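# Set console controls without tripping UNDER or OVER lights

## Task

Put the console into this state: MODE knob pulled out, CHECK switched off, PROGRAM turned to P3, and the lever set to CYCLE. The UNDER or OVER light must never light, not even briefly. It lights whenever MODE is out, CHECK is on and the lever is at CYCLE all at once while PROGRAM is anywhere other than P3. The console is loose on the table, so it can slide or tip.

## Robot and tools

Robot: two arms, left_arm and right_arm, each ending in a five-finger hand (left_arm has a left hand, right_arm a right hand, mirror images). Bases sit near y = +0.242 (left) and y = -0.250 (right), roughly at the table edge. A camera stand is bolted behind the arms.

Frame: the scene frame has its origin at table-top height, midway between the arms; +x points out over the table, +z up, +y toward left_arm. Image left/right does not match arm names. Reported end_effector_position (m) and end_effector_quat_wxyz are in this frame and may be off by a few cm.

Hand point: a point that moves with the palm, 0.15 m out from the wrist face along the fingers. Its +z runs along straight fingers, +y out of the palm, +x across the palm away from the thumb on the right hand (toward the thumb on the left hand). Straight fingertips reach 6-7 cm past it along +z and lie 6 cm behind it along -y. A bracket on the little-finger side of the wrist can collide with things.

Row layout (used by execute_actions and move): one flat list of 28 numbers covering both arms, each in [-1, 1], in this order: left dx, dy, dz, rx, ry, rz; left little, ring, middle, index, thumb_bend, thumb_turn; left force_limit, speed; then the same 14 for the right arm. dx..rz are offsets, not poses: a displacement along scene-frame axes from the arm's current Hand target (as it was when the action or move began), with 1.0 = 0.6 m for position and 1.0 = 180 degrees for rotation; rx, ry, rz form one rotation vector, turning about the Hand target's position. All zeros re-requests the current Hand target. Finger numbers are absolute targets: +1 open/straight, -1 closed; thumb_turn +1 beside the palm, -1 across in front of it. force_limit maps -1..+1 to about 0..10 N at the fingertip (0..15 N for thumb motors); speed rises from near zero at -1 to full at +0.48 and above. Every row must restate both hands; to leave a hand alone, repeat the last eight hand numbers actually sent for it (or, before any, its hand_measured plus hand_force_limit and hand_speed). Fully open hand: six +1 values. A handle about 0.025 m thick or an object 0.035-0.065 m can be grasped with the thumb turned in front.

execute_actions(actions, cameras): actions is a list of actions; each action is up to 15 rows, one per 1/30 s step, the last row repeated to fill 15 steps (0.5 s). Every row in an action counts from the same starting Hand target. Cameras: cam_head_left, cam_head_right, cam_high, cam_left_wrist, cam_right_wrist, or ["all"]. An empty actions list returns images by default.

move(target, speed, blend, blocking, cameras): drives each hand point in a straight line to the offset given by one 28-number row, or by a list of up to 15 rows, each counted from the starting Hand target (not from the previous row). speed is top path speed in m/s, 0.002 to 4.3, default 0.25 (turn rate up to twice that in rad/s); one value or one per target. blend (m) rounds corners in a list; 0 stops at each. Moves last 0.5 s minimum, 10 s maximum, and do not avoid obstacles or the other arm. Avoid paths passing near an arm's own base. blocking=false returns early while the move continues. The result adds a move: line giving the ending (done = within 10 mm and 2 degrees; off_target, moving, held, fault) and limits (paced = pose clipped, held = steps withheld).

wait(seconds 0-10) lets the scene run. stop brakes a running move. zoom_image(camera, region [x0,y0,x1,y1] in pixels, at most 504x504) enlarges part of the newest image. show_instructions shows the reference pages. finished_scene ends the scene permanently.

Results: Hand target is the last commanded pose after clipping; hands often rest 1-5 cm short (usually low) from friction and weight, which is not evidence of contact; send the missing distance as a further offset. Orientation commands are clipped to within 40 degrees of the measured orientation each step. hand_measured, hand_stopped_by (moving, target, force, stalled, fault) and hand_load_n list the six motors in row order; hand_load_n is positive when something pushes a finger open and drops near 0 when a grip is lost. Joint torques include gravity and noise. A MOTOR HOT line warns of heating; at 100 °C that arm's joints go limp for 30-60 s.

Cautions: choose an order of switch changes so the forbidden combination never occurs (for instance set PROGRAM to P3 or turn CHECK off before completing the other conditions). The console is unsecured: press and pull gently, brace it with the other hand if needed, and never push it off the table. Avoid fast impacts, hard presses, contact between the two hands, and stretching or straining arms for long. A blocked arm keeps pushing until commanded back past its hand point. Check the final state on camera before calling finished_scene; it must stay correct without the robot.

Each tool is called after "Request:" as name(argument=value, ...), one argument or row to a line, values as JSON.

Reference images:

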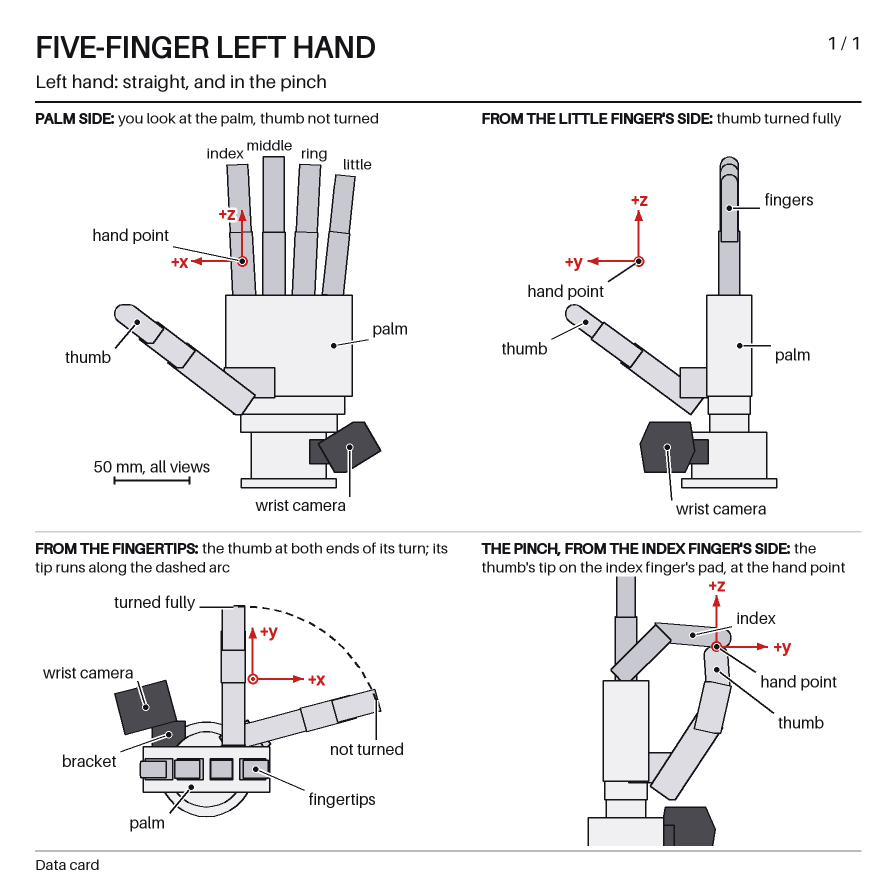

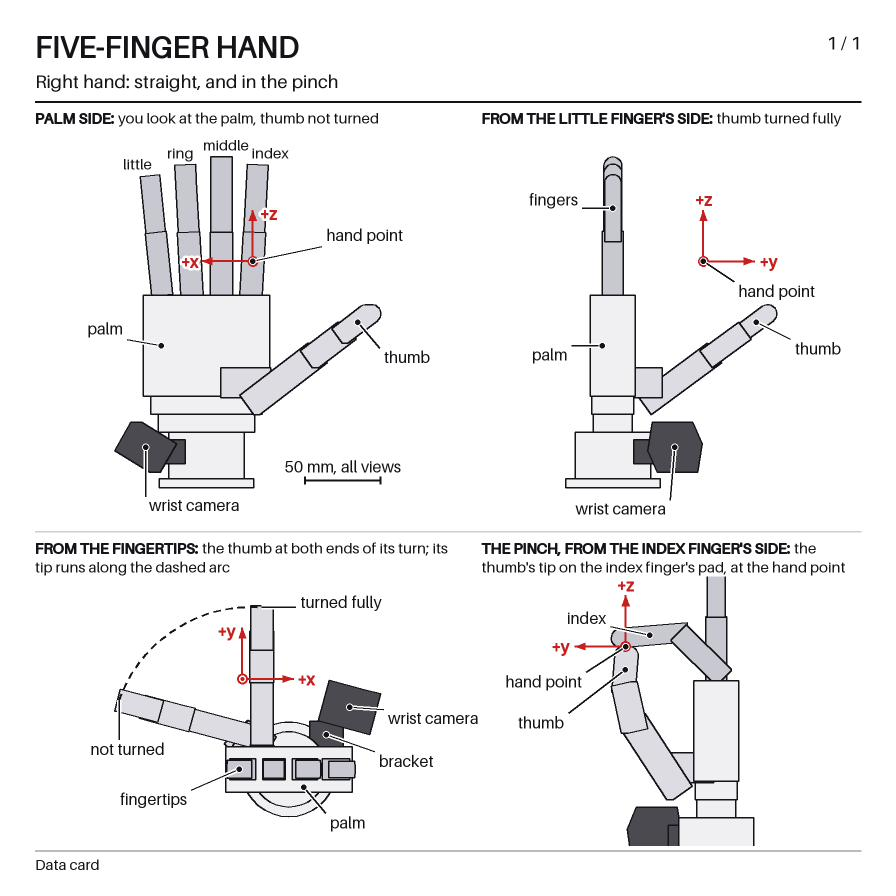

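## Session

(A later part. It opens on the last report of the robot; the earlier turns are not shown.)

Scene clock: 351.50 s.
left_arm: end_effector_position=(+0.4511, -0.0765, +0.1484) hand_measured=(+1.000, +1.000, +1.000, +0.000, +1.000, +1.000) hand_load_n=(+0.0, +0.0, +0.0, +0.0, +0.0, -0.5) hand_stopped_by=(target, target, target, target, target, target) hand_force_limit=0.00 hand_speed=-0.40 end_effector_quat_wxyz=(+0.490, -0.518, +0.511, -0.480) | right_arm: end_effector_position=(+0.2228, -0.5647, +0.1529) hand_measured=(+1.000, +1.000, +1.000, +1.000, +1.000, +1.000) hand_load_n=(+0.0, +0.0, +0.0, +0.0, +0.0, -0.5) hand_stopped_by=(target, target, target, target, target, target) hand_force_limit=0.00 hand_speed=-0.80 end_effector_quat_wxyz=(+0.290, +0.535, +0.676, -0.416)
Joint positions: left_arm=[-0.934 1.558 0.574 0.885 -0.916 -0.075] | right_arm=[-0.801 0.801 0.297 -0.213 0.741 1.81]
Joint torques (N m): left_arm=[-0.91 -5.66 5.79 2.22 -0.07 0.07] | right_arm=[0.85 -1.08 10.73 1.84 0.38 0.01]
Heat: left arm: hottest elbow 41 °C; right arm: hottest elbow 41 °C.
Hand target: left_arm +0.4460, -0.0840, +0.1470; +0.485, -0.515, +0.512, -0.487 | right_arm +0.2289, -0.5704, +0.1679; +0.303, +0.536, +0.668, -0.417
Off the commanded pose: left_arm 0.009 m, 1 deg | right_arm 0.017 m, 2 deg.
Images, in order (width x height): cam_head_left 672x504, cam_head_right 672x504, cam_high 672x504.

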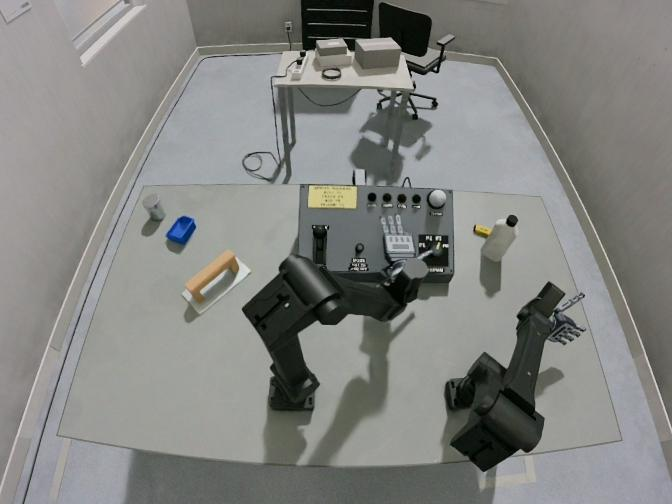

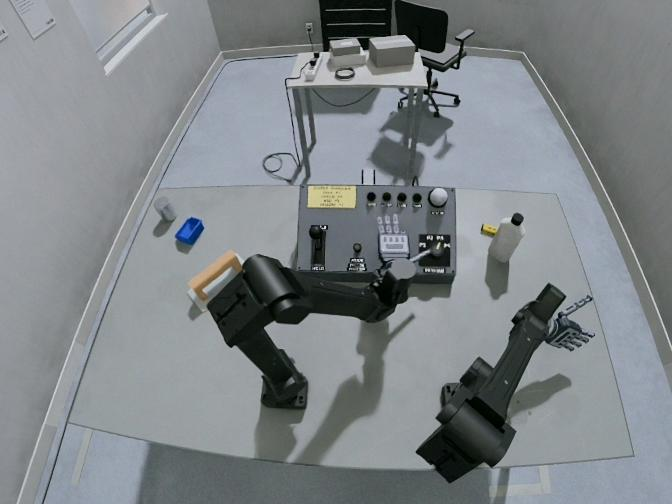

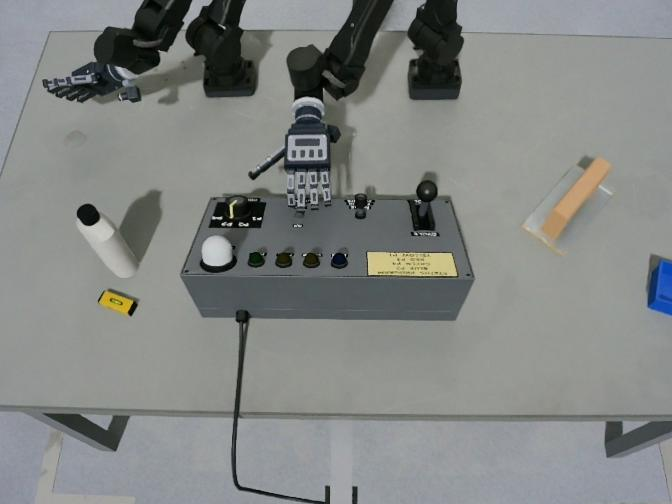

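Request:
move(
  target=[0, 0.016, -0.026, 0, 0, 0, 1, 1, 1, 0, 0.3, 1, 0, -0.4, 0, 0, 0, 0, 0, 0, 1, 1, 1, 1, 1, 1, 0, -0.8],
  speed=0.06,
  cameras=["cam_left_wrist", "cam_high"],
)

Request:
zoom_image(
  camera="cam_left_wrist",
  region=[160, 230, 400, 430],
)

Request:
zoom_image(
  camera="cam_high",
  region=[230, 120, 400, 250],
)

Scene clock: 368.53 s.
left_arm: end_effector_position=(+0.4476, -0.0758, +0.1366) hand_measured=(+1.000, +1.000, +1.000, +0.000, +0.300, +1.000) hand_load_n=(+0.0, +0.0, +0.0, +0.5, +0.0, -0.5) hand_stopped_by=(target, target, target, target, target, target) hand_force_limit=0.00 hand_speed=-0.40 end_effector_quat_wxyz=(+0.485, -0.515, +0.511, -0.488) | right_arm: end_effector_position=(+0.2228, -0.5647, +0.1529) hand_measured=(+1.000, +1.000, +1.000, +1.000, +1.000, +1.000) hand_load_n=(+0.0, +0.0, +0.0, -0.5, +0.0, -0.5) hand_stopped_by=(target, target, target, target, target, target) hand_force_limit=0.00 hand_speed=-0.80 end_effector_quat_wxyz=(+0.290, +0.535, +0.676, -0.416)
Joint positions: left_arm=[-0.934 1.593 0.551 0.956 -0.901 -0.075] | right_arm=[-0.801 0.801 0.297 -0.213 0.741 1.81]
Joint torques (N m): left_arm=[0.21 -5.77 5 2.32 0.01 0.04] | right_arm=[0.56 -1.26 10.78 1.81 0.41 0]
Heat: left arm: hottest elbow 40 °C; right arm: hottest elbow 42 °C.
Hand target: left_arm +0.4460, -0.0744, +0.1314; +0.485, -0.515, +0.512, -0.487 | right_arm +0.2289, -0.5704, +0.1679; +0.303, +0.536, +0.668, -0.417
Off the commanded pose: left_arm 0.006 m, 0 deg | right_arm 0.017 m, 2 deg.
move: off_target (right_arm)
Images, in order (width x height): cam_high 672x504, cam_left_wrist 616x616.

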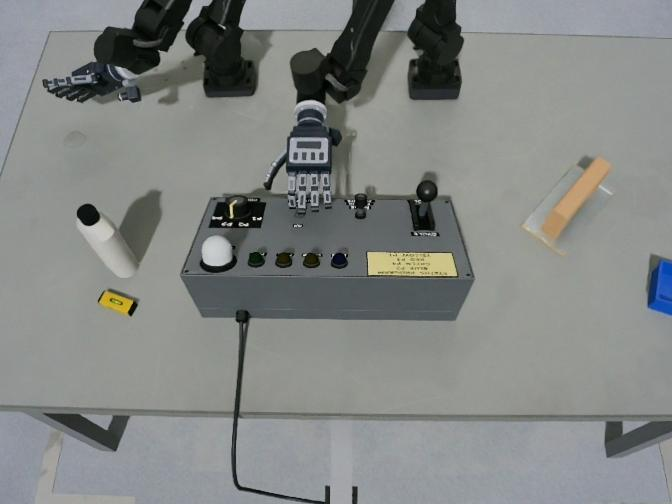

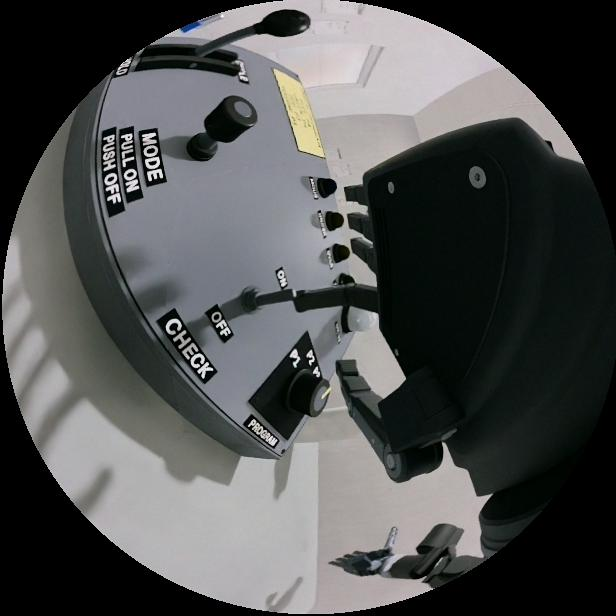

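Scaled by 2.100 from the camera's 616x616 image, which has a finer 880x880 frame.

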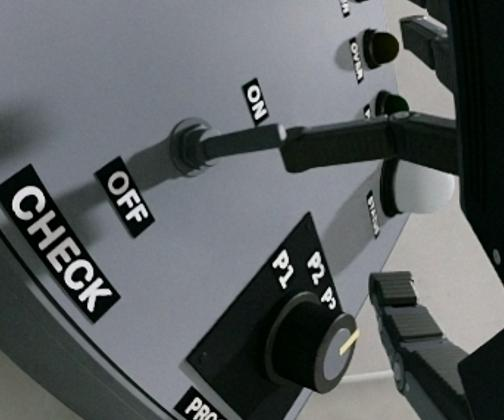

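Scaled by 2.965.

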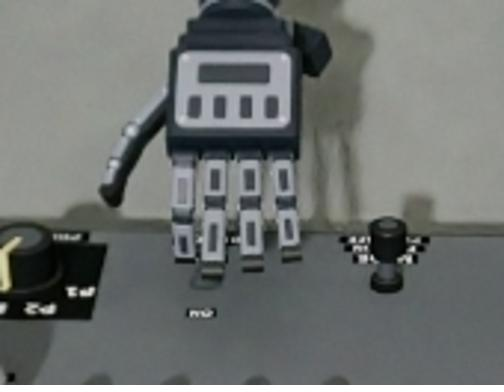

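Request:
move(
  target=[
    [0.037, 0, 0.01, 0, 0, 0, 1, 1, 1, 0, 0.3, 1, 0, -0.4, 0, 0, 0, 0, 0, 0, 1, 1, 1, 1, 1, 1, 0, -0.8],
    [0.037, 0.022, 0.01, 0, 0, 0, 1, 1, 1, 0, 0.3, 1, 0, -0.4, 0, 0, 0, 0, 0, 0, 1, 1, 1, 1, 1, 1, 0, -0.8],
  ],
  speed=0.08,
  blend=0.003,
  cameras=["cam_left_wrist", "cam_high"],
)

Request:
zoom_image(
  camera="cam_left_wrist",
  region=[160, 230, 400, 430],
)

Request:
zoom_image(
  camera="cam_high",
  region=[230, 120, 400, 250],
)

Scene clock: 393.17 s.
left_arm: end_effector_position=(+0.4616, -0.0658, +0.1326) hand_measured=(+1.000, +1.000, +1.000, +0.000, +0.300, +1.000) hand_load_n=(+0.0, +0.0, +0.0, +0.0, +0.5, +0.0) hand_stopped_by=(target, target, target, target, target, target) hand_force_limit=0.00 hand_speed=-0.40 end_effector_quat_wxyz=(+0.480, -0.514, +0.517, -0.488) | right_arm: end_effector_position=(+0.2228, -0.5647, +0.1529) hand_measured=(+1.000, +1.000, +1.000, +1.000, +1.000, +1.000) hand_load_n=(+0.0, +0.0, +0.0, +0.0, +0.0, +0.0) hand_stopped_by=(target, target, target, target, target, target) hand_force_limit=0.00 hand_speed=-0.80 end_effector_quat_wxyz=(+0.290, +0.535, +0.676, -0.416)
Joint positions: left_arm=[-0.881 1.599 0.551 0.955 -0.836 -0.075] | right_arm=[-0.801 0.801 0.297 -0.213 0.741 1.81]
Joint torques (N m): left_arm=[0.91 -6.65 6.11 1.4 0.09 0.19] | right_arm=[0.44 -1.03 10.7 1.8 0.4 -0.03]
Heat: left arm: hottest elbow 38 °C; right arm: hottest elbow 42 °C.
Hand target: left_arm +0.4683, -0.0611, +0.1374; +0.485, -0.515, +0.512, -0.487 | right_arm +0.2289, -0.5704, +0.1679; +0.303, +0.536, +0.668, -0.417
Off the commanded pose: left_arm 0.009 m, 1 deg | right_arm 0.017 m, 2 deg.
move: off_target (right_arm)
Images, in order (width x height): cam_high 672x504, cam_left_wrist 616x616.

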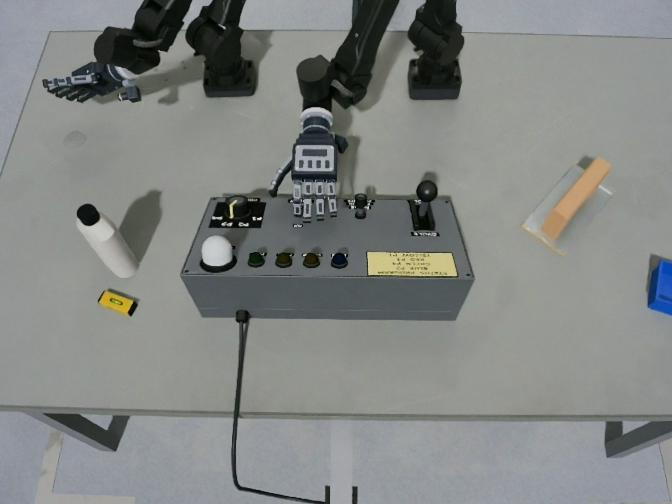

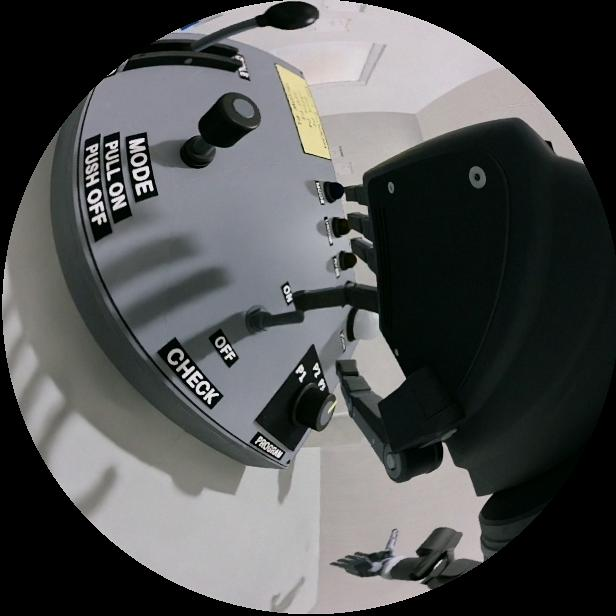

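Scaled by 2.100 from the camera's 616x616 image, which has a finer 880x880 frame.

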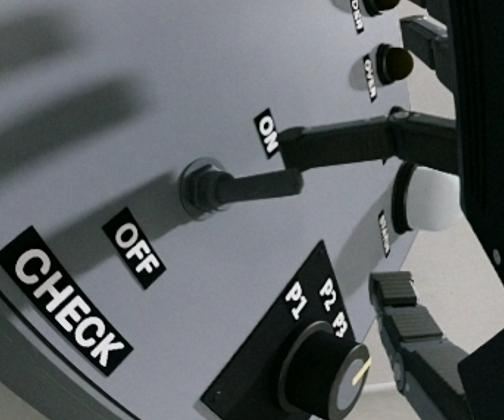

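Scaled by 2.965.

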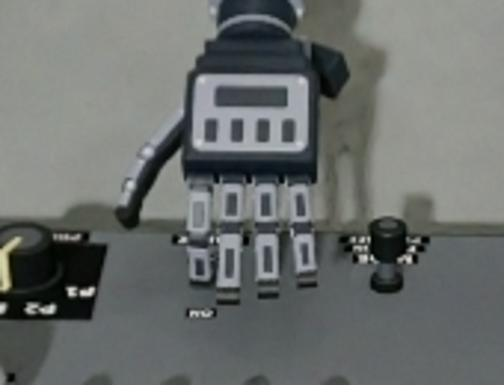

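Request:
move(
  target=[-0.085, 0, -0.022, 0, 0, 0, 1, 1, 1, 0, 0.3, 1, 0, -0.4, 0, 0, 0, 0, 0, 0, 1, 1, 1, 1, 1, 1, 0, -0.8],
  speed=0.1,
  cameras=["cam_left_wrist"],
)

Request:
zoom_image(
  camera="cam_left_wrist",
  region=[160, 230, 400, 430],
)

Scene clock: 405.77 s.
left_arm: end_effector_position=(+0.4217, -0.0538, +0.1132) hand_measured=(+1.000, +1.000, +1.000, +0.000, +0.300, +1.000) hand_load_n=(+0.0, +0.0, +0.0, +0.0, +0.0, +0.0) hand_stopped_by=(target, target, target, target, target, target) hand_force_limit=0.00 hand_speed=-0.40 end_effector_quat_wxyz=(+0.492, -0.515, +0.521, -0.470) | right_arm: end_effector_position=(+0.2228, -0.5647, +0.1529) hand_measured=(+1.000, +1.000, +1.000, +1.000, +1.000, +1.000) hand_load_n=(+0.0, +0.0, +0.0, +0.0, +0.0, +0.0) hand_stopped_by=(target, target, target, target, target, target) hand_force_limit=0.00 hand_speed=-0.80 end_effector_quat_wxyz=(+0.290, +0.535, +0.676, -0.416)
Joint positions: left_arm=[-0.961 1.595 0.468 0.999 -0.943 -0.075] | right_arm=[-0.801 0.801 0.297 -0.213 0.741 1.81]
Joint torques (N m): left_arm=[-1.49 -7.53 4.62 2.11 -0.07 0.05] | right_arm=[0.73 -1.38 10.76 1.83 0.4 0.02]
Heat: left arm: hottest elbow 38 °C; right arm: hottest elbow 42 °C.
Hand target: left_arm +0.4173, -0.0612, +0.1242; +0.485, -0.515, +0.512, -0.487 | right_arm +0.2289, -0.5704, +0.1679; +0.303, +0.536, +0.668, -0.417
Off the commanded pose: left_arm 0.014 m, 2 deg | right_arm 0.017 m, 2 deg.
move: off_target (left_arm, right_arm)
Images, in order (width x height): cam_left_wrist 616x616.

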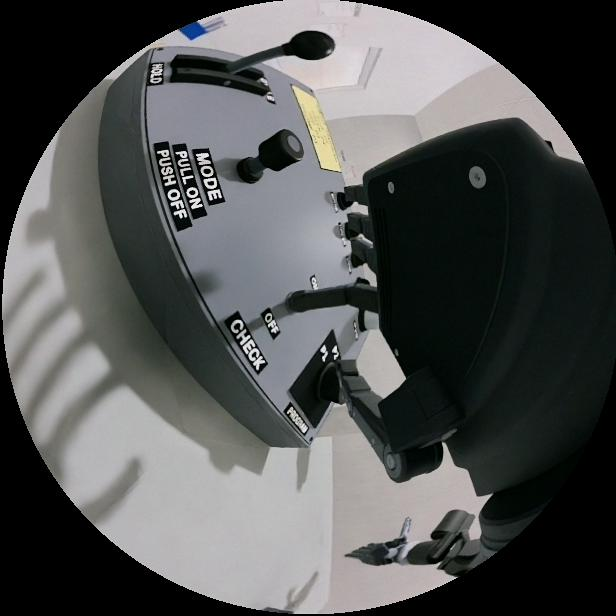

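Scaled by 2.100 from the camera's 616x616 image, which has a finer 880x880 frame.

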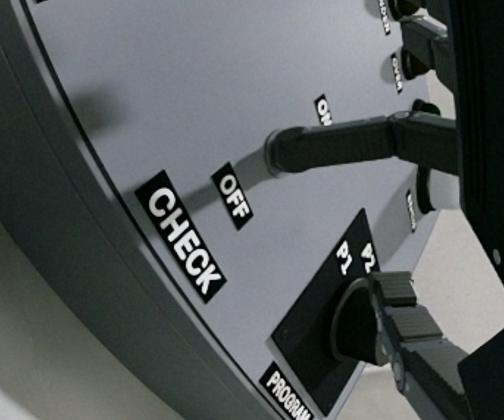

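Request:
move(
  target=[0, -0.01, 0.1, 0, 0, 0, 1, 1, 1, 0, 0.3, 1, 0, -0.4, 0, 0, 0, 0, 0, 0, 1, 1, 1, 1, 1, 1, 0, -0.8],
  speed=0.1,
  cameras=["cam_left_wrist"],
)

Request:
zoom_image(
  camera="cam_left_wrist",
  region=[160, 230, 400, 430],
)

Scene clock: 413.50 s.
left_arm: end_effector_position=(+0.4130, -0.0475, +0.1605) hand_measured=(+1.000, +1.000, +1.000, +0.000, +0.300, +1.000) hand_load_n=(-0.5, +0.0, -0.5, +0.0, +0.5, +0.0) hand_stopped_by=(target, target, target, target, target, target) hand_force_limit=0.00 hand_speed=-0.40 end_effector_quat_wxyz=(+0.493, -0.514, +0.527, -0.463) | right_arm: end_effector_position=(+0.2228, -0.5647, +0.1529) hand_measured=(+1.000, +1.000, +1.000, +1.000, +1.000, +1.000) hand_load_n=(+0.0, +0.0, +0.0, +0.0, +0.0, -0.5) hand_stopped_by=(target, target, target, target, target, target) hand_force_limit=0.00 hand_speed=-0.80 end_effector_quat_wxyz=(+0.290, +0.535, +0.676, -0.416)
Joint positions: left_arm=[-0.971 1.389 0.478 0.766 -0.954 -0.075] | right_arm=[-0.801 0.801 0.297 -0.213 0.741 1.81]
Joint torques (N m): left_arm=[-0.79 -5.6 10.18 1.1 -0.1 0.02] | right_arm=[0.67 -0.97 10.78 1.76 0.42 0]
Heat: left arm: hottest elbow 37 °C; right arm: hottest elbow 42 °C.
Hand target: left_arm +0.4172, -0.0673, +0.1842; +0.485, -0.515, +0.512, -0.487 | right_arm +0.2289, -0.5704, +0.1679; +0.303, +0.536, +0.668, -0.417
Off the commanded pose: left_arm 0.031 m, 3 deg | right_arm 0.017 m, 2 deg.
move: off_target (left_arm, right_arm)
Images, in order (width x height): cam_left_wrist 616x616.

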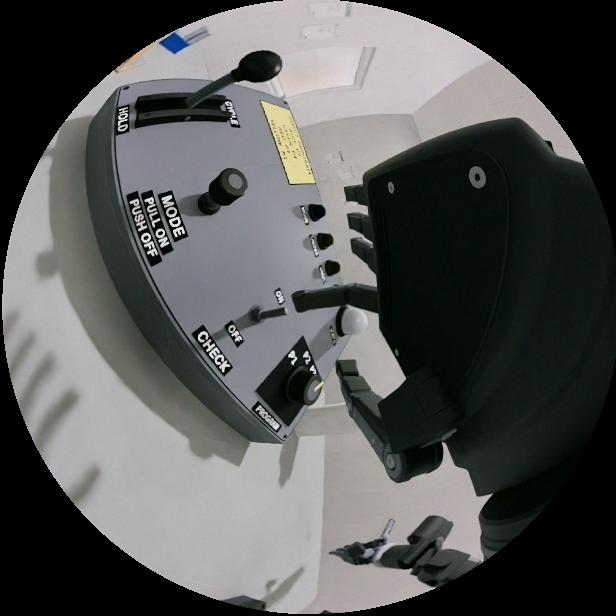

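Scaled by 2.100 from the camera's 616x616 image, which has a finer 880x880 frame.

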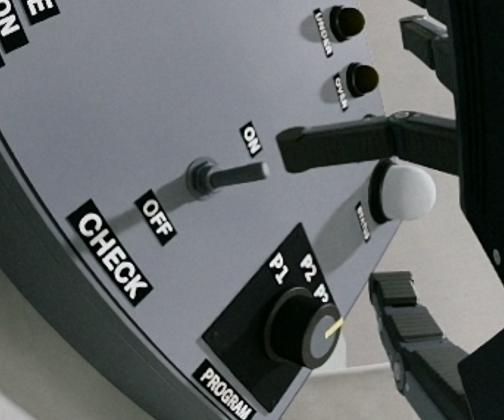

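Request:
move(
  target=[0.08, 0.01, -0.03, 0, 0, 0, 1, 1, 1, 0, 0.3, 1, 0, -0.4, 0, 0, 0, 0, 0, 0, 1, 1, 1, 1, 1, 1, 0, -0.8],
  speed=0.12,
  cameras=[],
)

Scene clock: 466.10 s.
left_arm: end_effector_position=(+0.4488, -0.0537, +0.1495) hand_measured=(+1.000, +1.000, +1.000, +0.000, +0.300, +1.000) hand_load_n=(+0.0, +0.0, -0.5, +0.0, +0.0, +0.0) hand_stopped_by=(target, target, target, target, target, target) hand_force_limit=0.00 hand_speed=-0.40 end_effector_quat_wxyz=(+0.481, -0.513, +0.529, -0.474) | right_arm: end_effector_position=(+0.2228, -0.5647, +0.1529) hand_measured=(+1.000, +1.000, +1.000, +1.000, +1.000, +1.000) hand_load_n=(+0.0, +0.0, +0.0, +0.0, +0.0, +0.0) hand_stopped_by=(target, target, target, target, target, target) hand_force_limit=0.00 hand_speed=-0.80 end_effector_quat_wxyz=(+0.290, +0.535, +0.676, -0.416)
Joint positions: left_arm=[-0.886 1.485 0.528 0.826 -0.842 -0.075] | right_arm=[-0.801 0.801 0.297 -0.213 0.741 1.81]
Joint torques (N m): left_arm=[0.56 -5.6 9.89 2.19 0.1 0.11] | right_arm=[0.67 -1.2 10.76 1.89 0.39 -0.01]
Heat: left arm: hottest elbow 41 °C; right arm: hottest elbow 42 °C.
Hand target: left_arm +0.4652, -0.0611, +0.1661; +0.485, -0.515, +0.512, -0.487 | right_arm +0.2289, -0.5704, +0.1679; +0.303, +0.536, +0.668, -0.417
Off the commanded pose: left_arm 0.025 m, 3 deg | right_arm 0.017 m, 2 deg.
move: off_target (left_arm, right_arm)
No camera images: "cameras" was empty.

Request:
move(
  target=[0.02, -0.024, -0.018, 0, 0, 0, 1, 1, 1, 0, 0.3, 1, 0, -0.4, 0, 0, 0, 0, 0, 0, 1, 1, 1, 1, 1, 1, 0, -0.8],
  speed=0.08,
  cameras=["cam_left_wrist"],
)

Request:
zoom_image(
  camera="cam_left_wrist",
  region=[160, 230, 400, 430],
)

Scene clock: 473.67 s.
left_arm: end_effector_position=(+0.4612, -0.0680, +0.1393) hand_measured=(+1.000, +1.000, +1.000, +0.000, +0.300, +1.000) hand_load_n=(+0.0, +0.0, +0.0, +0.0, +0.0, +0.0) hand_stopped_by=(target, target, target, target, target, target) hand_force_limit=0.00 hand_speed=-0.40 end_effector_quat_wxyz=(+0.481, -0.513, +0.529, -0.474) | right_arm: end_effector_position=(+0.2228, -0.5647, +0.1529) hand_measured=(+1.000, +1.000, +1.000, +1.000, +1.000, +1.000) hand_load_n=(+0.0, +0.0, +0.0, +0.0, +0.0, +0.0) hand_stopped_by=(target, target, target, target, target, target) hand_force_limit=0.00 hand_speed=-0.80 end_effector_quat_wxyz=(+0.290, +0.535, +0.676, -0.416)
Joint positions: left_arm=[-0.886 1.559 0.572 0.856 -0.842 -0.075] | right_arm=[-0.801 0.801 0.297 -0.213 0.741 1.81]
Joint torques (N m): left_arm=[1.73 -5.89 9.54 2.11 0.02 0.12] | right_arm=[0.79 -1.03 10.71 1.88 0.39 -0.03]
Heat: left arm: hottest elbow 42 °C; right arm: hottest elbow 42 °C.
Hand target: left_arm +0.4773, -0.0755, +0.1553; +0.485, -0.515, +0.512, -0.487 | right_arm +0.2289, -0.5704, +0.1679; +0.303, +0.536, +0.668, -0.417
Off the commanded pose: left_arm 0.024 m, 3 deg | right_arm 0.017 m, 2 deg.
move: off_target (left_arm, right_arm)
Images, in order (width x height): cam_left_wrist 616x616.

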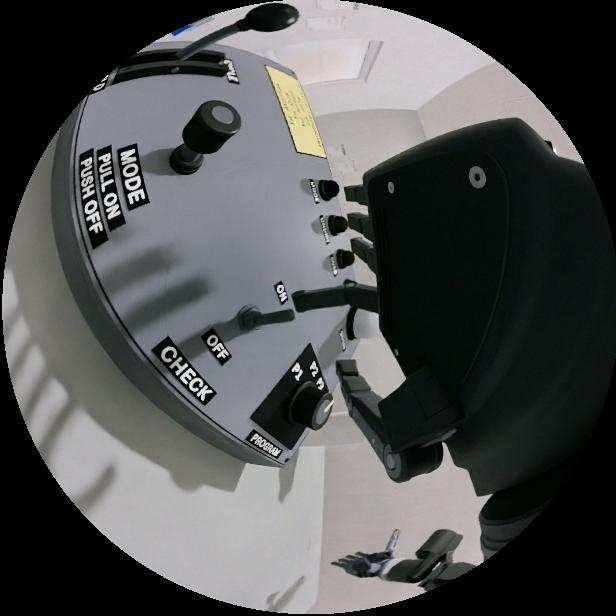

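Scaled by 2.100 from the camera's 616x616 image, which has a finer 880x880 frame.

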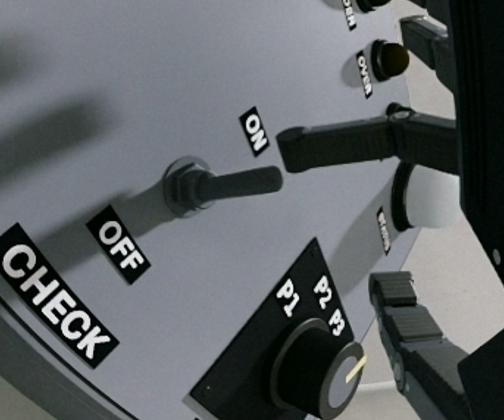

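Request:
move(
  target=[
    [-0.02, 0, -0.018, 0, 0, 0, 1, 1, 1, 0, 0.3, 1, 0, -0.4, 0, 0, 0, 0, 0, 0, 1, 1, 1, 1, 1, 1, 0, -0.8],
    [-0.118, -0.006, -0.04, 0, 0, 0, 1, 1, 1, 0, 0.3, 1, 0, -0.4, 0, 0, 0, 0, 0, 0, 1, 1, 1, 1, 1, 1, 0, -0.8],
  ],
  speed=0.1,
  cameras=["cam_left_wrist"],
)

Request:
zoom_image(
  camera="cam_left_wrist",
  region=[160, 230, 400, 430],
)

Scene clock: 486.17 s.
left_arm: end_effector_position=(+0.4104, -0.0728, +0.1276) hand_measured=(+1.000, +1.000, +1.000, +0.000, +0.300, +1.000) hand_load_n=(+0.0, +0.0, +0.0, +0.0, +0.0, -0.5) hand_stopped_by=(target, target, target, target, target, target) hand_force_limit=0.00 hand_speed=-0.40 end_effector_quat_wxyz=(+0.491, -0.515, +0.516, -0.477) | right_arm: end_effector_position=(+0.2228, -0.5647, +0.1529) hand_measured=(+1.000, +1.000, +1.000, +1.000, +1.000, +1.000) hand_load_n=(+0.0, +0.0, +0.0, +0.0, +0.0, +0.0) hand_stopped_by=(target, target, target, target, target, target) hand_force_limit=0.00 hand_speed=-0.80 end_effector_quat_wxyz=(+0.290, +0.535, +0.676, -0.416)
Joint positions: left_arm=[-1.019 1.568 0.492 0.959 -0.999 -0.082] | right_arm=[-0.801 0.801 0.297 -0.213 0.741 1.81]
Joint torques (N m): left_arm=[-0.91 -6.24 5.18 1.76 -0.1 0] | right_arm=[0.67 -1.26 10.7 1.84 0.4 -0.03]
Heat: left arm: hottest elbow 43 °C; right arm: hottest elbow 42 °C.
Hand target: left_arm +0.4064, -0.0791, +0.1313; +0.485, -0.515, +0.512, -0.487 | right_arm +0.2289, -0.5704, +0.1679; +0.303, +0.536, +0.668, -0.417
Off the commanded pose: left_arm 0.008 m, 1 deg | right_arm 0.017 m, 2 deg.
move: off_target (right_arm)
Images, in order (width x height): cam_left_wrist 616x616.

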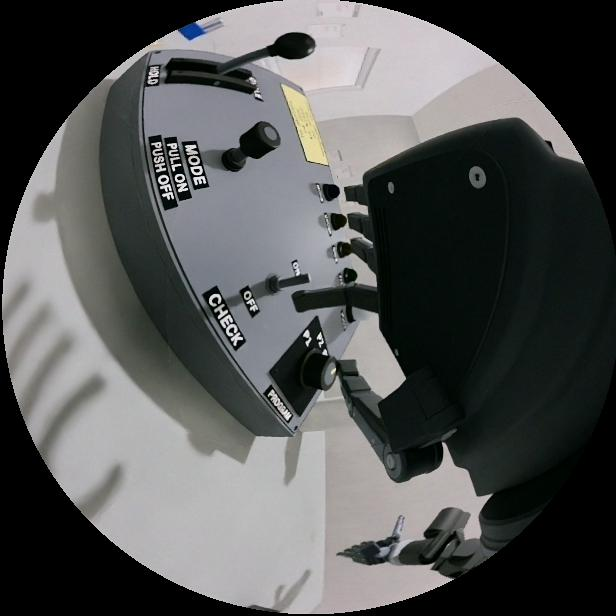

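Scaled by 2.100 from the camera's 616x616 image, which has a finer 880x880 frame.

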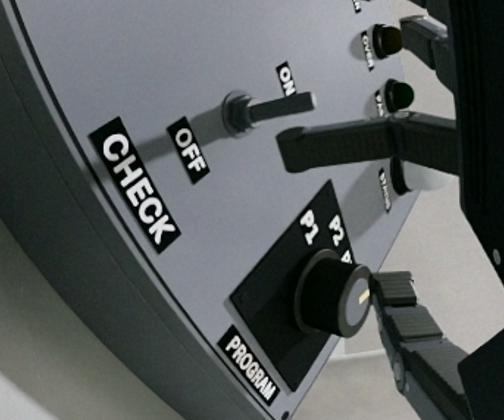

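Request:
move(
  target=[
    [0, 0, 0.08, 0, 0, 0, 1, 1, 1, 0, 0.3, 1, 0, -0.4, 0, 0, 0, 0, 0, 0, 1, 1, 1, 1, 1, 1, 0, -0.8],
    [0.11, 0.025, 0.07, 0, 0, 0, 1, 1, 1, 0, 0.3, 1, 0, -0.4, 0, 0, 0, 0, 0, 0, 1, 1, 1, 1, 1, 1, 0, -0.8],
  ],
  speed=0.12,
  blend=0.01,
  cameras=[],
)

Scene clock: 544.10 s.
left_arm: end_effector_position=(+0.4559, -0.0581, +0.1578) hand_measured=(+1.000, +1.000, +1.000, +0.000, +0.300, +1.000) hand_load_n=(+0.0, -0.5, +0.0, +0.0, +0.0, +0.0) hand_stopped_by=(target, target, target, target, target, target) hand_force_limit=0.00 hand_speed=-0.40 end_effector_quat_wxyz=(+0.480, -0.514, +0.526, -0.478) | right_arm: end_effector_position=(+0.2228, -0.5647, +0.1529) hand_measured=(+1.000, +1.000, +1.000, +1.000, +1.000, +1.000) hand_load_n=(+0.0, +0.0, +0.0, +0.0, +0.0, +0.0) hand_stopped_by=(target, target, target, target, target, target) hand_force_limit=0.00 hand_speed=-0.80 end_effector_quat_wxyz=(+0.290, +0.535, +0.676, -0.416)
Joint positions: left_arm=[-0.878 1.48 0.551 0.806 -0.833 -0.077] | right_arm=[-0.801 0.801 0.297 -0.213 0.741 1.81]
Joint torques (N m): left_arm=[1.49 -6.65 10.02 1.74 0.08 0.17] | right_arm=[0.73 -1.03 10.74 1.74 0.4 -0.01]
Heat: left arm: hottest elbow 39 °C; right arm: hottest elbow 42 °C.
Hand target: left_arm +0.4725, -0.0641, +0.1733; +0.485, -0.515, +0.512, -0.487 | right_arm +0.2289, -0.5704, +0.1679; +0.303, +0.536, +0.668, -0.417
Off the commanded pose: left_arm 0.023 m, 2 deg | right_arm 0.017 m, 2 deg.
move: off_target (left_arm, right_arm)
No camera images: "cameras" was empty.

Request:
move(
  target=[0.0, 0, -0.043, 0, 0, 0, 1, 1, 1, 0, 0.3, 1, 0, -0.4, 0, 0, 0, 0, 0, 0, 1, 1, 1, 1, 1, 1, 0, -0.8],
  speed=0.08,
  cameras=["cam_left_wrist"],
)

Request:
zoom_image(
  camera="cam_left_wrist",
  region=[160, 230, 400, 430],
)

Scene clock: 551.07 s.
left_arm: end_effector_position=(+0.4598, -0.0626, +0.1376) hand_measured=(+1.000, +1.000, +1.000, +0.000, +0.300, +1.000) hand_load_n=(+0.0, +0.0, +0.0, +0.0, +0.5, +0.0) hand_stopped_by=(target, target, target, target, target, target) hand_force_limit=0.00 hand_speed=-0.40 end_effector_quat_wxyz=(+0.480, -0.514, +0.524, -0.480) | right_arm: end_effector_position=(+0.2228, -0.5647, +0.1529) hand_measured=(+1.000, +1.000, +1.000, +1.000, +1.000, +1.000) hand_load_n=(+0.0, +0.0, +0.0, +0.0, +0.0, +0.0) hand_stopped_by=(target, target, target, target, target, target) hand_force_limit=0.00 hand_speed=-0.80 end_effector_quat_wxyz=(+0.290, +0.535, +0.676, -0.416)
Joint positions: left_arm=[-0.878 1.561 0.551 0.894 -0.833 -0.077] | right_arm=[-0.801 0.801 0.297 -0.213 0.741 1.81]
Joint torques (N m): left_arm=[1.9 -5.89 7.94 2.24 0.08 0.19] | right_arm=[0.67 -1.26 10.66 1.81 0.38 -0.02]
Heat: left arm: hottest elbow 39 °C; right arm: hottest elbow 43 °C.
Hand target: left_arm +0.4725, -0.0641, +0.1477; +0.485, -0.515, +0.512, -0.487 | right_arm +0.2289, -0.5704, +0.1679; +0.303, +0.536, +0.668, -0.417
Off the commanded pose: left_arm 0.016 m, 2 deg | right_arm 0.017 m, 2 deg.
move: off_target (left_arm, right_arm)
Images, in order (width x height): cam_left_wrist 616x616.

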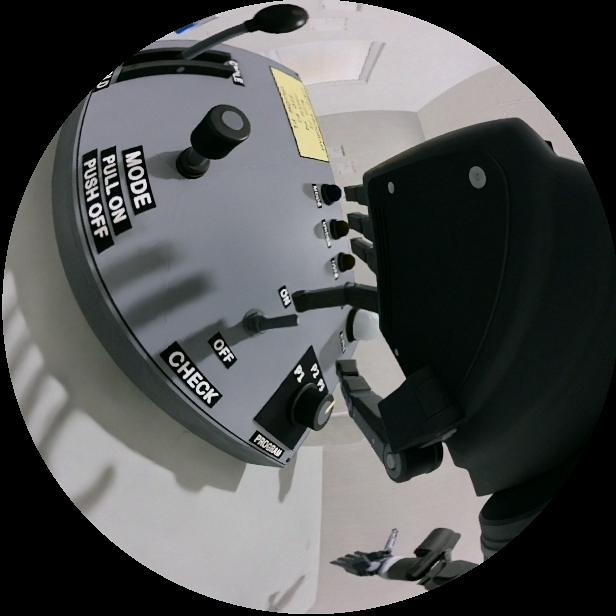

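Scaled by 2.100 from the camera's 616x616 image, which has a finer 880x880 frame.

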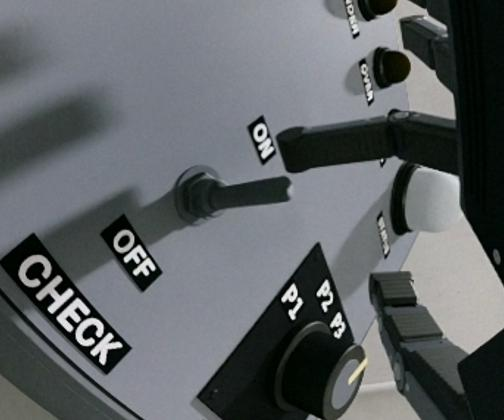

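Request:
move(
  target=[
    [-0.01, -0.002, -0.018, 0, 0, 0, 1, 1, 1, 0, 0.3, 1, 0, -0.4, 0, 0, 0, 0, 0, 0, 1, 1, 1, 1, 1, 1, 0, -0.8],
    [-0.112, -0.002, -0.035, 0, 0, 0, 1, 1, 1, 0, 0.3, 1, 0, -0.4, 0, 0, 0, 0, 0, 0, 1, 1, 1, 1, 1, 1, 0, -0.8],
  ],
  speed=0.1,
  cameras=["cam_left_wrist"],
)

Request:
zoom_image(
  camera="cam_left_wrist",
  region=[160, 230, 400, 430],
)

Scene clock: 563.70 s.
left_arm: end_effector_position=(+0.4100, -0.0577, +0.1159) hand_measured=(+1.000, +1.000, +1.000, +0.000, +0.300, +1.000) hand_load_n=(+0.0, +0.0, +0.0, +0.5, +0.0, +0.0) hand_stopped_by=(target, target, target, target, target, target) hand_force_limit=0.00 hand_speed=-0.40 end_effector_quat_wxyz=(+0.493, -0.514, +0.522, -0.469) | right_arm: end_effector_position=(+0.2228, -0.5647, +0.1529) hand_measured=(+1.000, +1.000, +1.000, +1.000, +1.000, +1.000) hand_load_n=(+0.0, +0.0, +0.0, -0.5, +0.0, +0.0) hand_stopped_by=(target, target, target, target, target, target) hand_force_limit=0.00 hand_speed=-0.80 end_effector_quat_wxyz=(+0.290, +0.535, +0.676, -0.416)
Joint positions: left_arm=[-0.997 1.577 0.46 0.984 -0.979 -0.078] | right_arm=[-0.801 0.801 0.297 -0.213 0.741 1.81]
Joint torques (N m): left_arm=[-1.03 -7.36 4.49 2.15 -0.02 0.02] | right_arm=[0.62 -1.26 10.71 1.81 0.39 -0.03]
Heat: left arm: hottest elbow 39 °C; right arm: hottest elbow 43 °C.
Hand target: left_arm +0.4053, -0.0652, +0.1266; +0.485, -0.515, +0.512, -0.487 | right_arm +0.2289, -0.5704, +0.1679; +0.303, +0.536, +0.668, -0.417
Off the commanded pose: left_arm 0.014 m, 3 deg | right_arm 0.017 m, 2 deg.
move: off_target (left_arm, right_arm)
Images, in order (width x height): cam_left_wrist 616x616.

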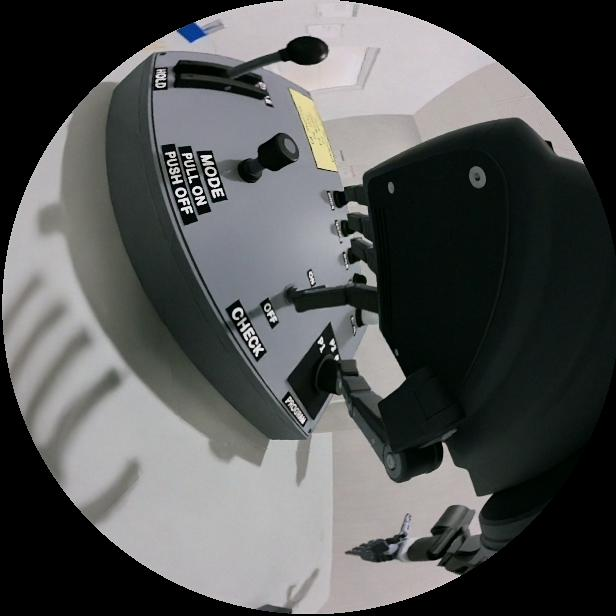

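Scaled by 2.100 from the camera's 616x616 image, which has a finer 880x880 frame.

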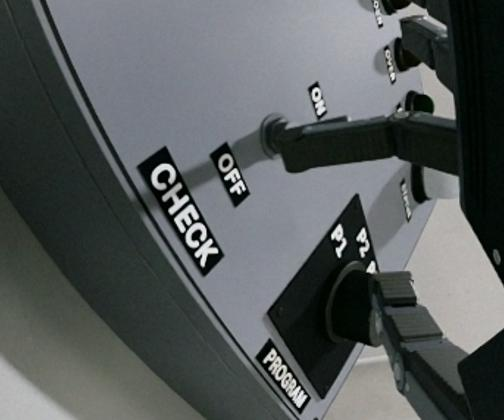

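Request:
move(
  target=[0, 0, 0.1, 0, 0, 0, 1, 1, 1, 0, 0.3, 1, 0, -0.4, 0, 0, 0, 0, 0, 0, 1, 1, 1, 1, 1, 1, 0, -0.8],
  speed=0.1,
  cameras=["cam_left_wrist", "cam_high"],
)

Request:
zoom_image(
  camera="cam_left_wrist",
  region=[160, 230, 400, 430],
)

Request:
zoom_image(
  camera="cam_high",
  region=[230, 120, 400, 250],
)

Scene clock: 575.33 s.
left_arm: end_effector_position=(+0.4015, -0.0457, +0.1628) hand_measured=(+1.000, +1.000, +1.000, +0.000, +0.300, +1.000) hand_load_n=(+0.0, +0.0, +0.0, +0.0, +0.0, +0.0) hand_stopped_by=(target, target, target, target, target, target) hand_force_limit=0.00 hand_speed=-0.40 end_effector_quat_wxyz=(+0.494, -0.513, +0.527, -0.463) | right_arm: end_effector_position=(+0.2228, -0.5647, +0.1529) hand_measured=(+1.000, +1.000, +1.000, +1.000, +1.000, +1.000) hand_load_n=(+0.0, +0.0, +0.0, +0.0, +0.0, +0.0) hand_stopped_by=(target, target, target, target, target, target) hand_force_limit=0.00 hand_speed=-0.80 end_effector_quat_wxyz=(+0.290, +0.535, +0.676, -0.416)
Joint positions: left_arm=[-0.997 1.36 0.46 0.75 -0.98 -0.078] | right_arm=[-0.801 0.801 0.297 -0.213 0.741 1.81]
Joint torques (N m): left_arm=[-0.79 -5.89 10.21 1.25 -0.07 -0.05] | right_arm=[0.62 -1.03 10.69 1.81 0.41 0]
Heat: left arm: hottest elbow 38 °C; right arm: hottest elbow 43 °C.
Hand target: left_arm +0.4053, -0.0653, +0.1866; +0.485, -0.515, +0.512, -0.487 | right_arm +0.2289, -0.5704, +0.1679; +0.303, +0.536, +0.668, -0.417
Off the commanded pose: left_arm 0.031 m, 3 deg | right_arm 0.017 m, 2 deg.
move: off_target (left_arm, right_arm)
Images, in order (width x height): cam_high 672x504, cam_left_wrist 616x616.

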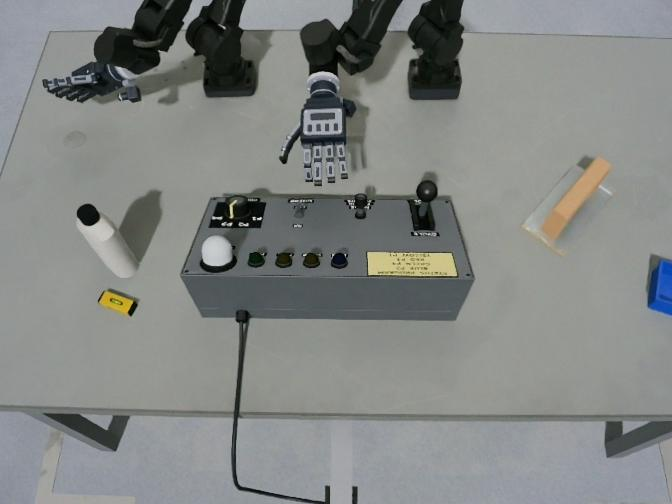

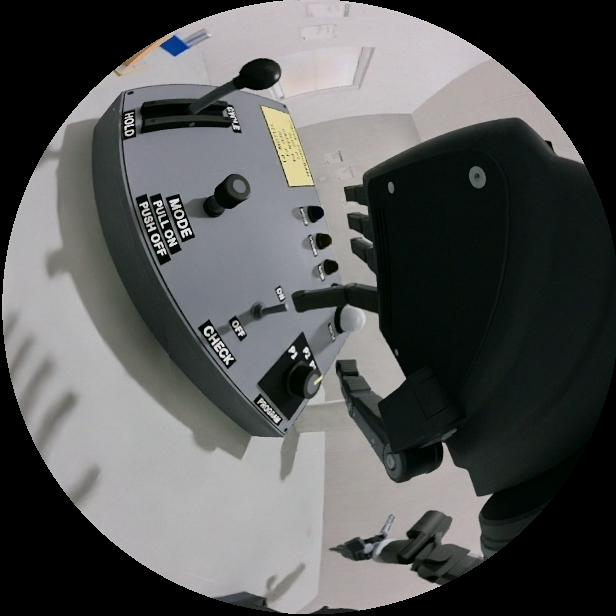

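Scaled by 2.100 from the camera's 616x616 image, which has a finer 880x880 frame.

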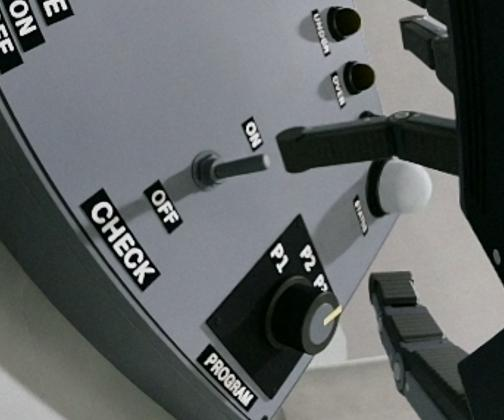

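Scaled by 2.965.

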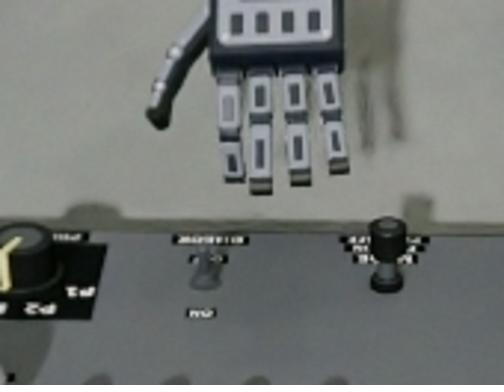

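Request:
move(
  target=[0.112, 0.002, -0.01, 0.194, 0, 0, 1, 1, 1, 0, -0.3, 1, 0, -0.4, 0, 0, 0, 0, 0, 0, 1, 1, 1, 1, 1, 1, 0, -0.8],
  speed=0.12,
  cameras=["cam_left_wrist", "cam_high"],
)

Request:
zoom_image(
  camera="cam_left_wrist",
  region=[160, 200, 400, 400],
)

Request:
zoom_image(
  camera="cam_high",
  region=[230, 120, 400, 250],
)

Scene clock: 641.60 s.
left_arm: end_effector_position=(+0.4556, -0.0574, +0.1643) hand_measured=(+1.000, +1.000, +1.000, +0.000, -0.300, +1.000) hand_load_n=(+0.0, +0.0, +0.0, +0.0, +0.0, +0.0) hand_stopped_by=(target, target, target, target, target, target) hand_force_limit=0.00 hand_speed=-0.40 end_effector_quat_wxyz=(+0.610, -0.337, +0.651, -0.301) | right_arm: end_effector_position=(+0.2228, -0.5647, +0.1529) hand_measured=(+1.000, +1.000, +1.000, +1.000, +1.000, +1.000) hand_load_n=(+0.0, +0.0, +0.0, +0.0, +0.0, +0.0) hand_stopped_by=(target, target, target, target, target, target) hand_force_limit=0.00 hand_speed=-0.80 end_effector_quat_wxyz=(+0.290, +0.535, +0.676, -0.416)
Joint positions: left_arm=[-0.956 1.528 0.655 0.747 -0.941 0.532] | right_arm=[-0.801 0.801 0.297 -0.213 0.741 1.81]
Joint torques (N m): left_arm=[1.96 -6.3 10.48 2 0.11 0.15] | right_arm=[0.73 -0.91 10.81 1.88 0.39 -0.02]
Heat: left arm: hottest elbow 44 °C; right arm: hottest elbow 43 °C.
Hand target: left_arm +0.4725, -0.0641, +0.1806; +0.617, -0.346, +0.635, -0.311 | right_arm +0.2289, -0.5704, +0.1679; +0.303, +0.536, +0.668, -0.417
Off the commanded pose: left_arm 0.024 m, 2 deg | right_arm 0.017 m, 2 deg.
move: off_target (left_arm, right_arm)
Images, in order (width x height): cam_high 672x504, cam_left_wrist 616x616.

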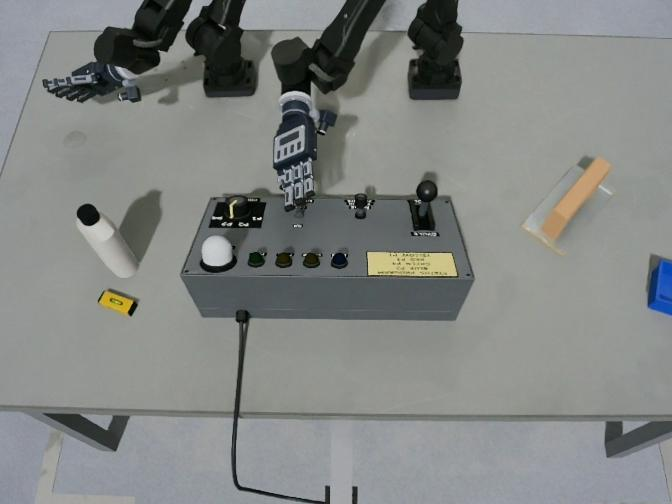

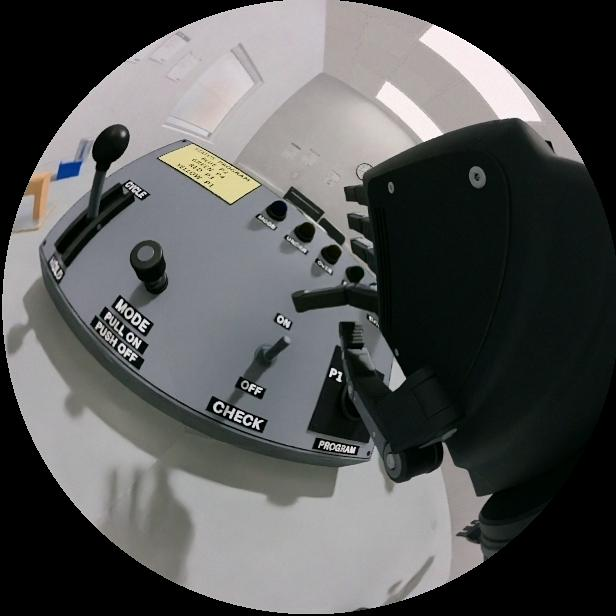

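Scaled by 2.100 from the camera's 616x616 image, which has a finer 880x880 frame.

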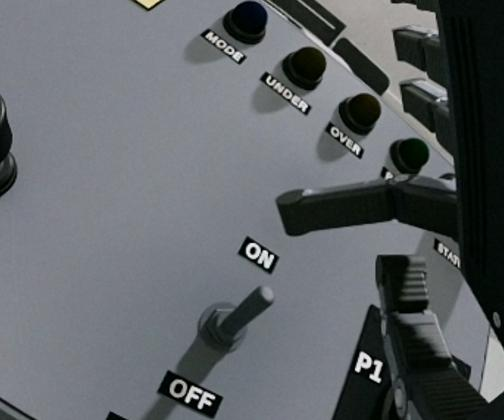

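Scaled by 2.965.

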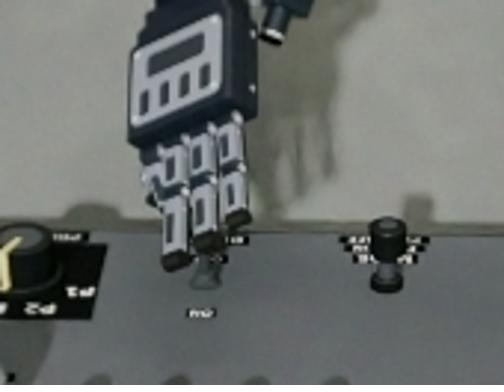

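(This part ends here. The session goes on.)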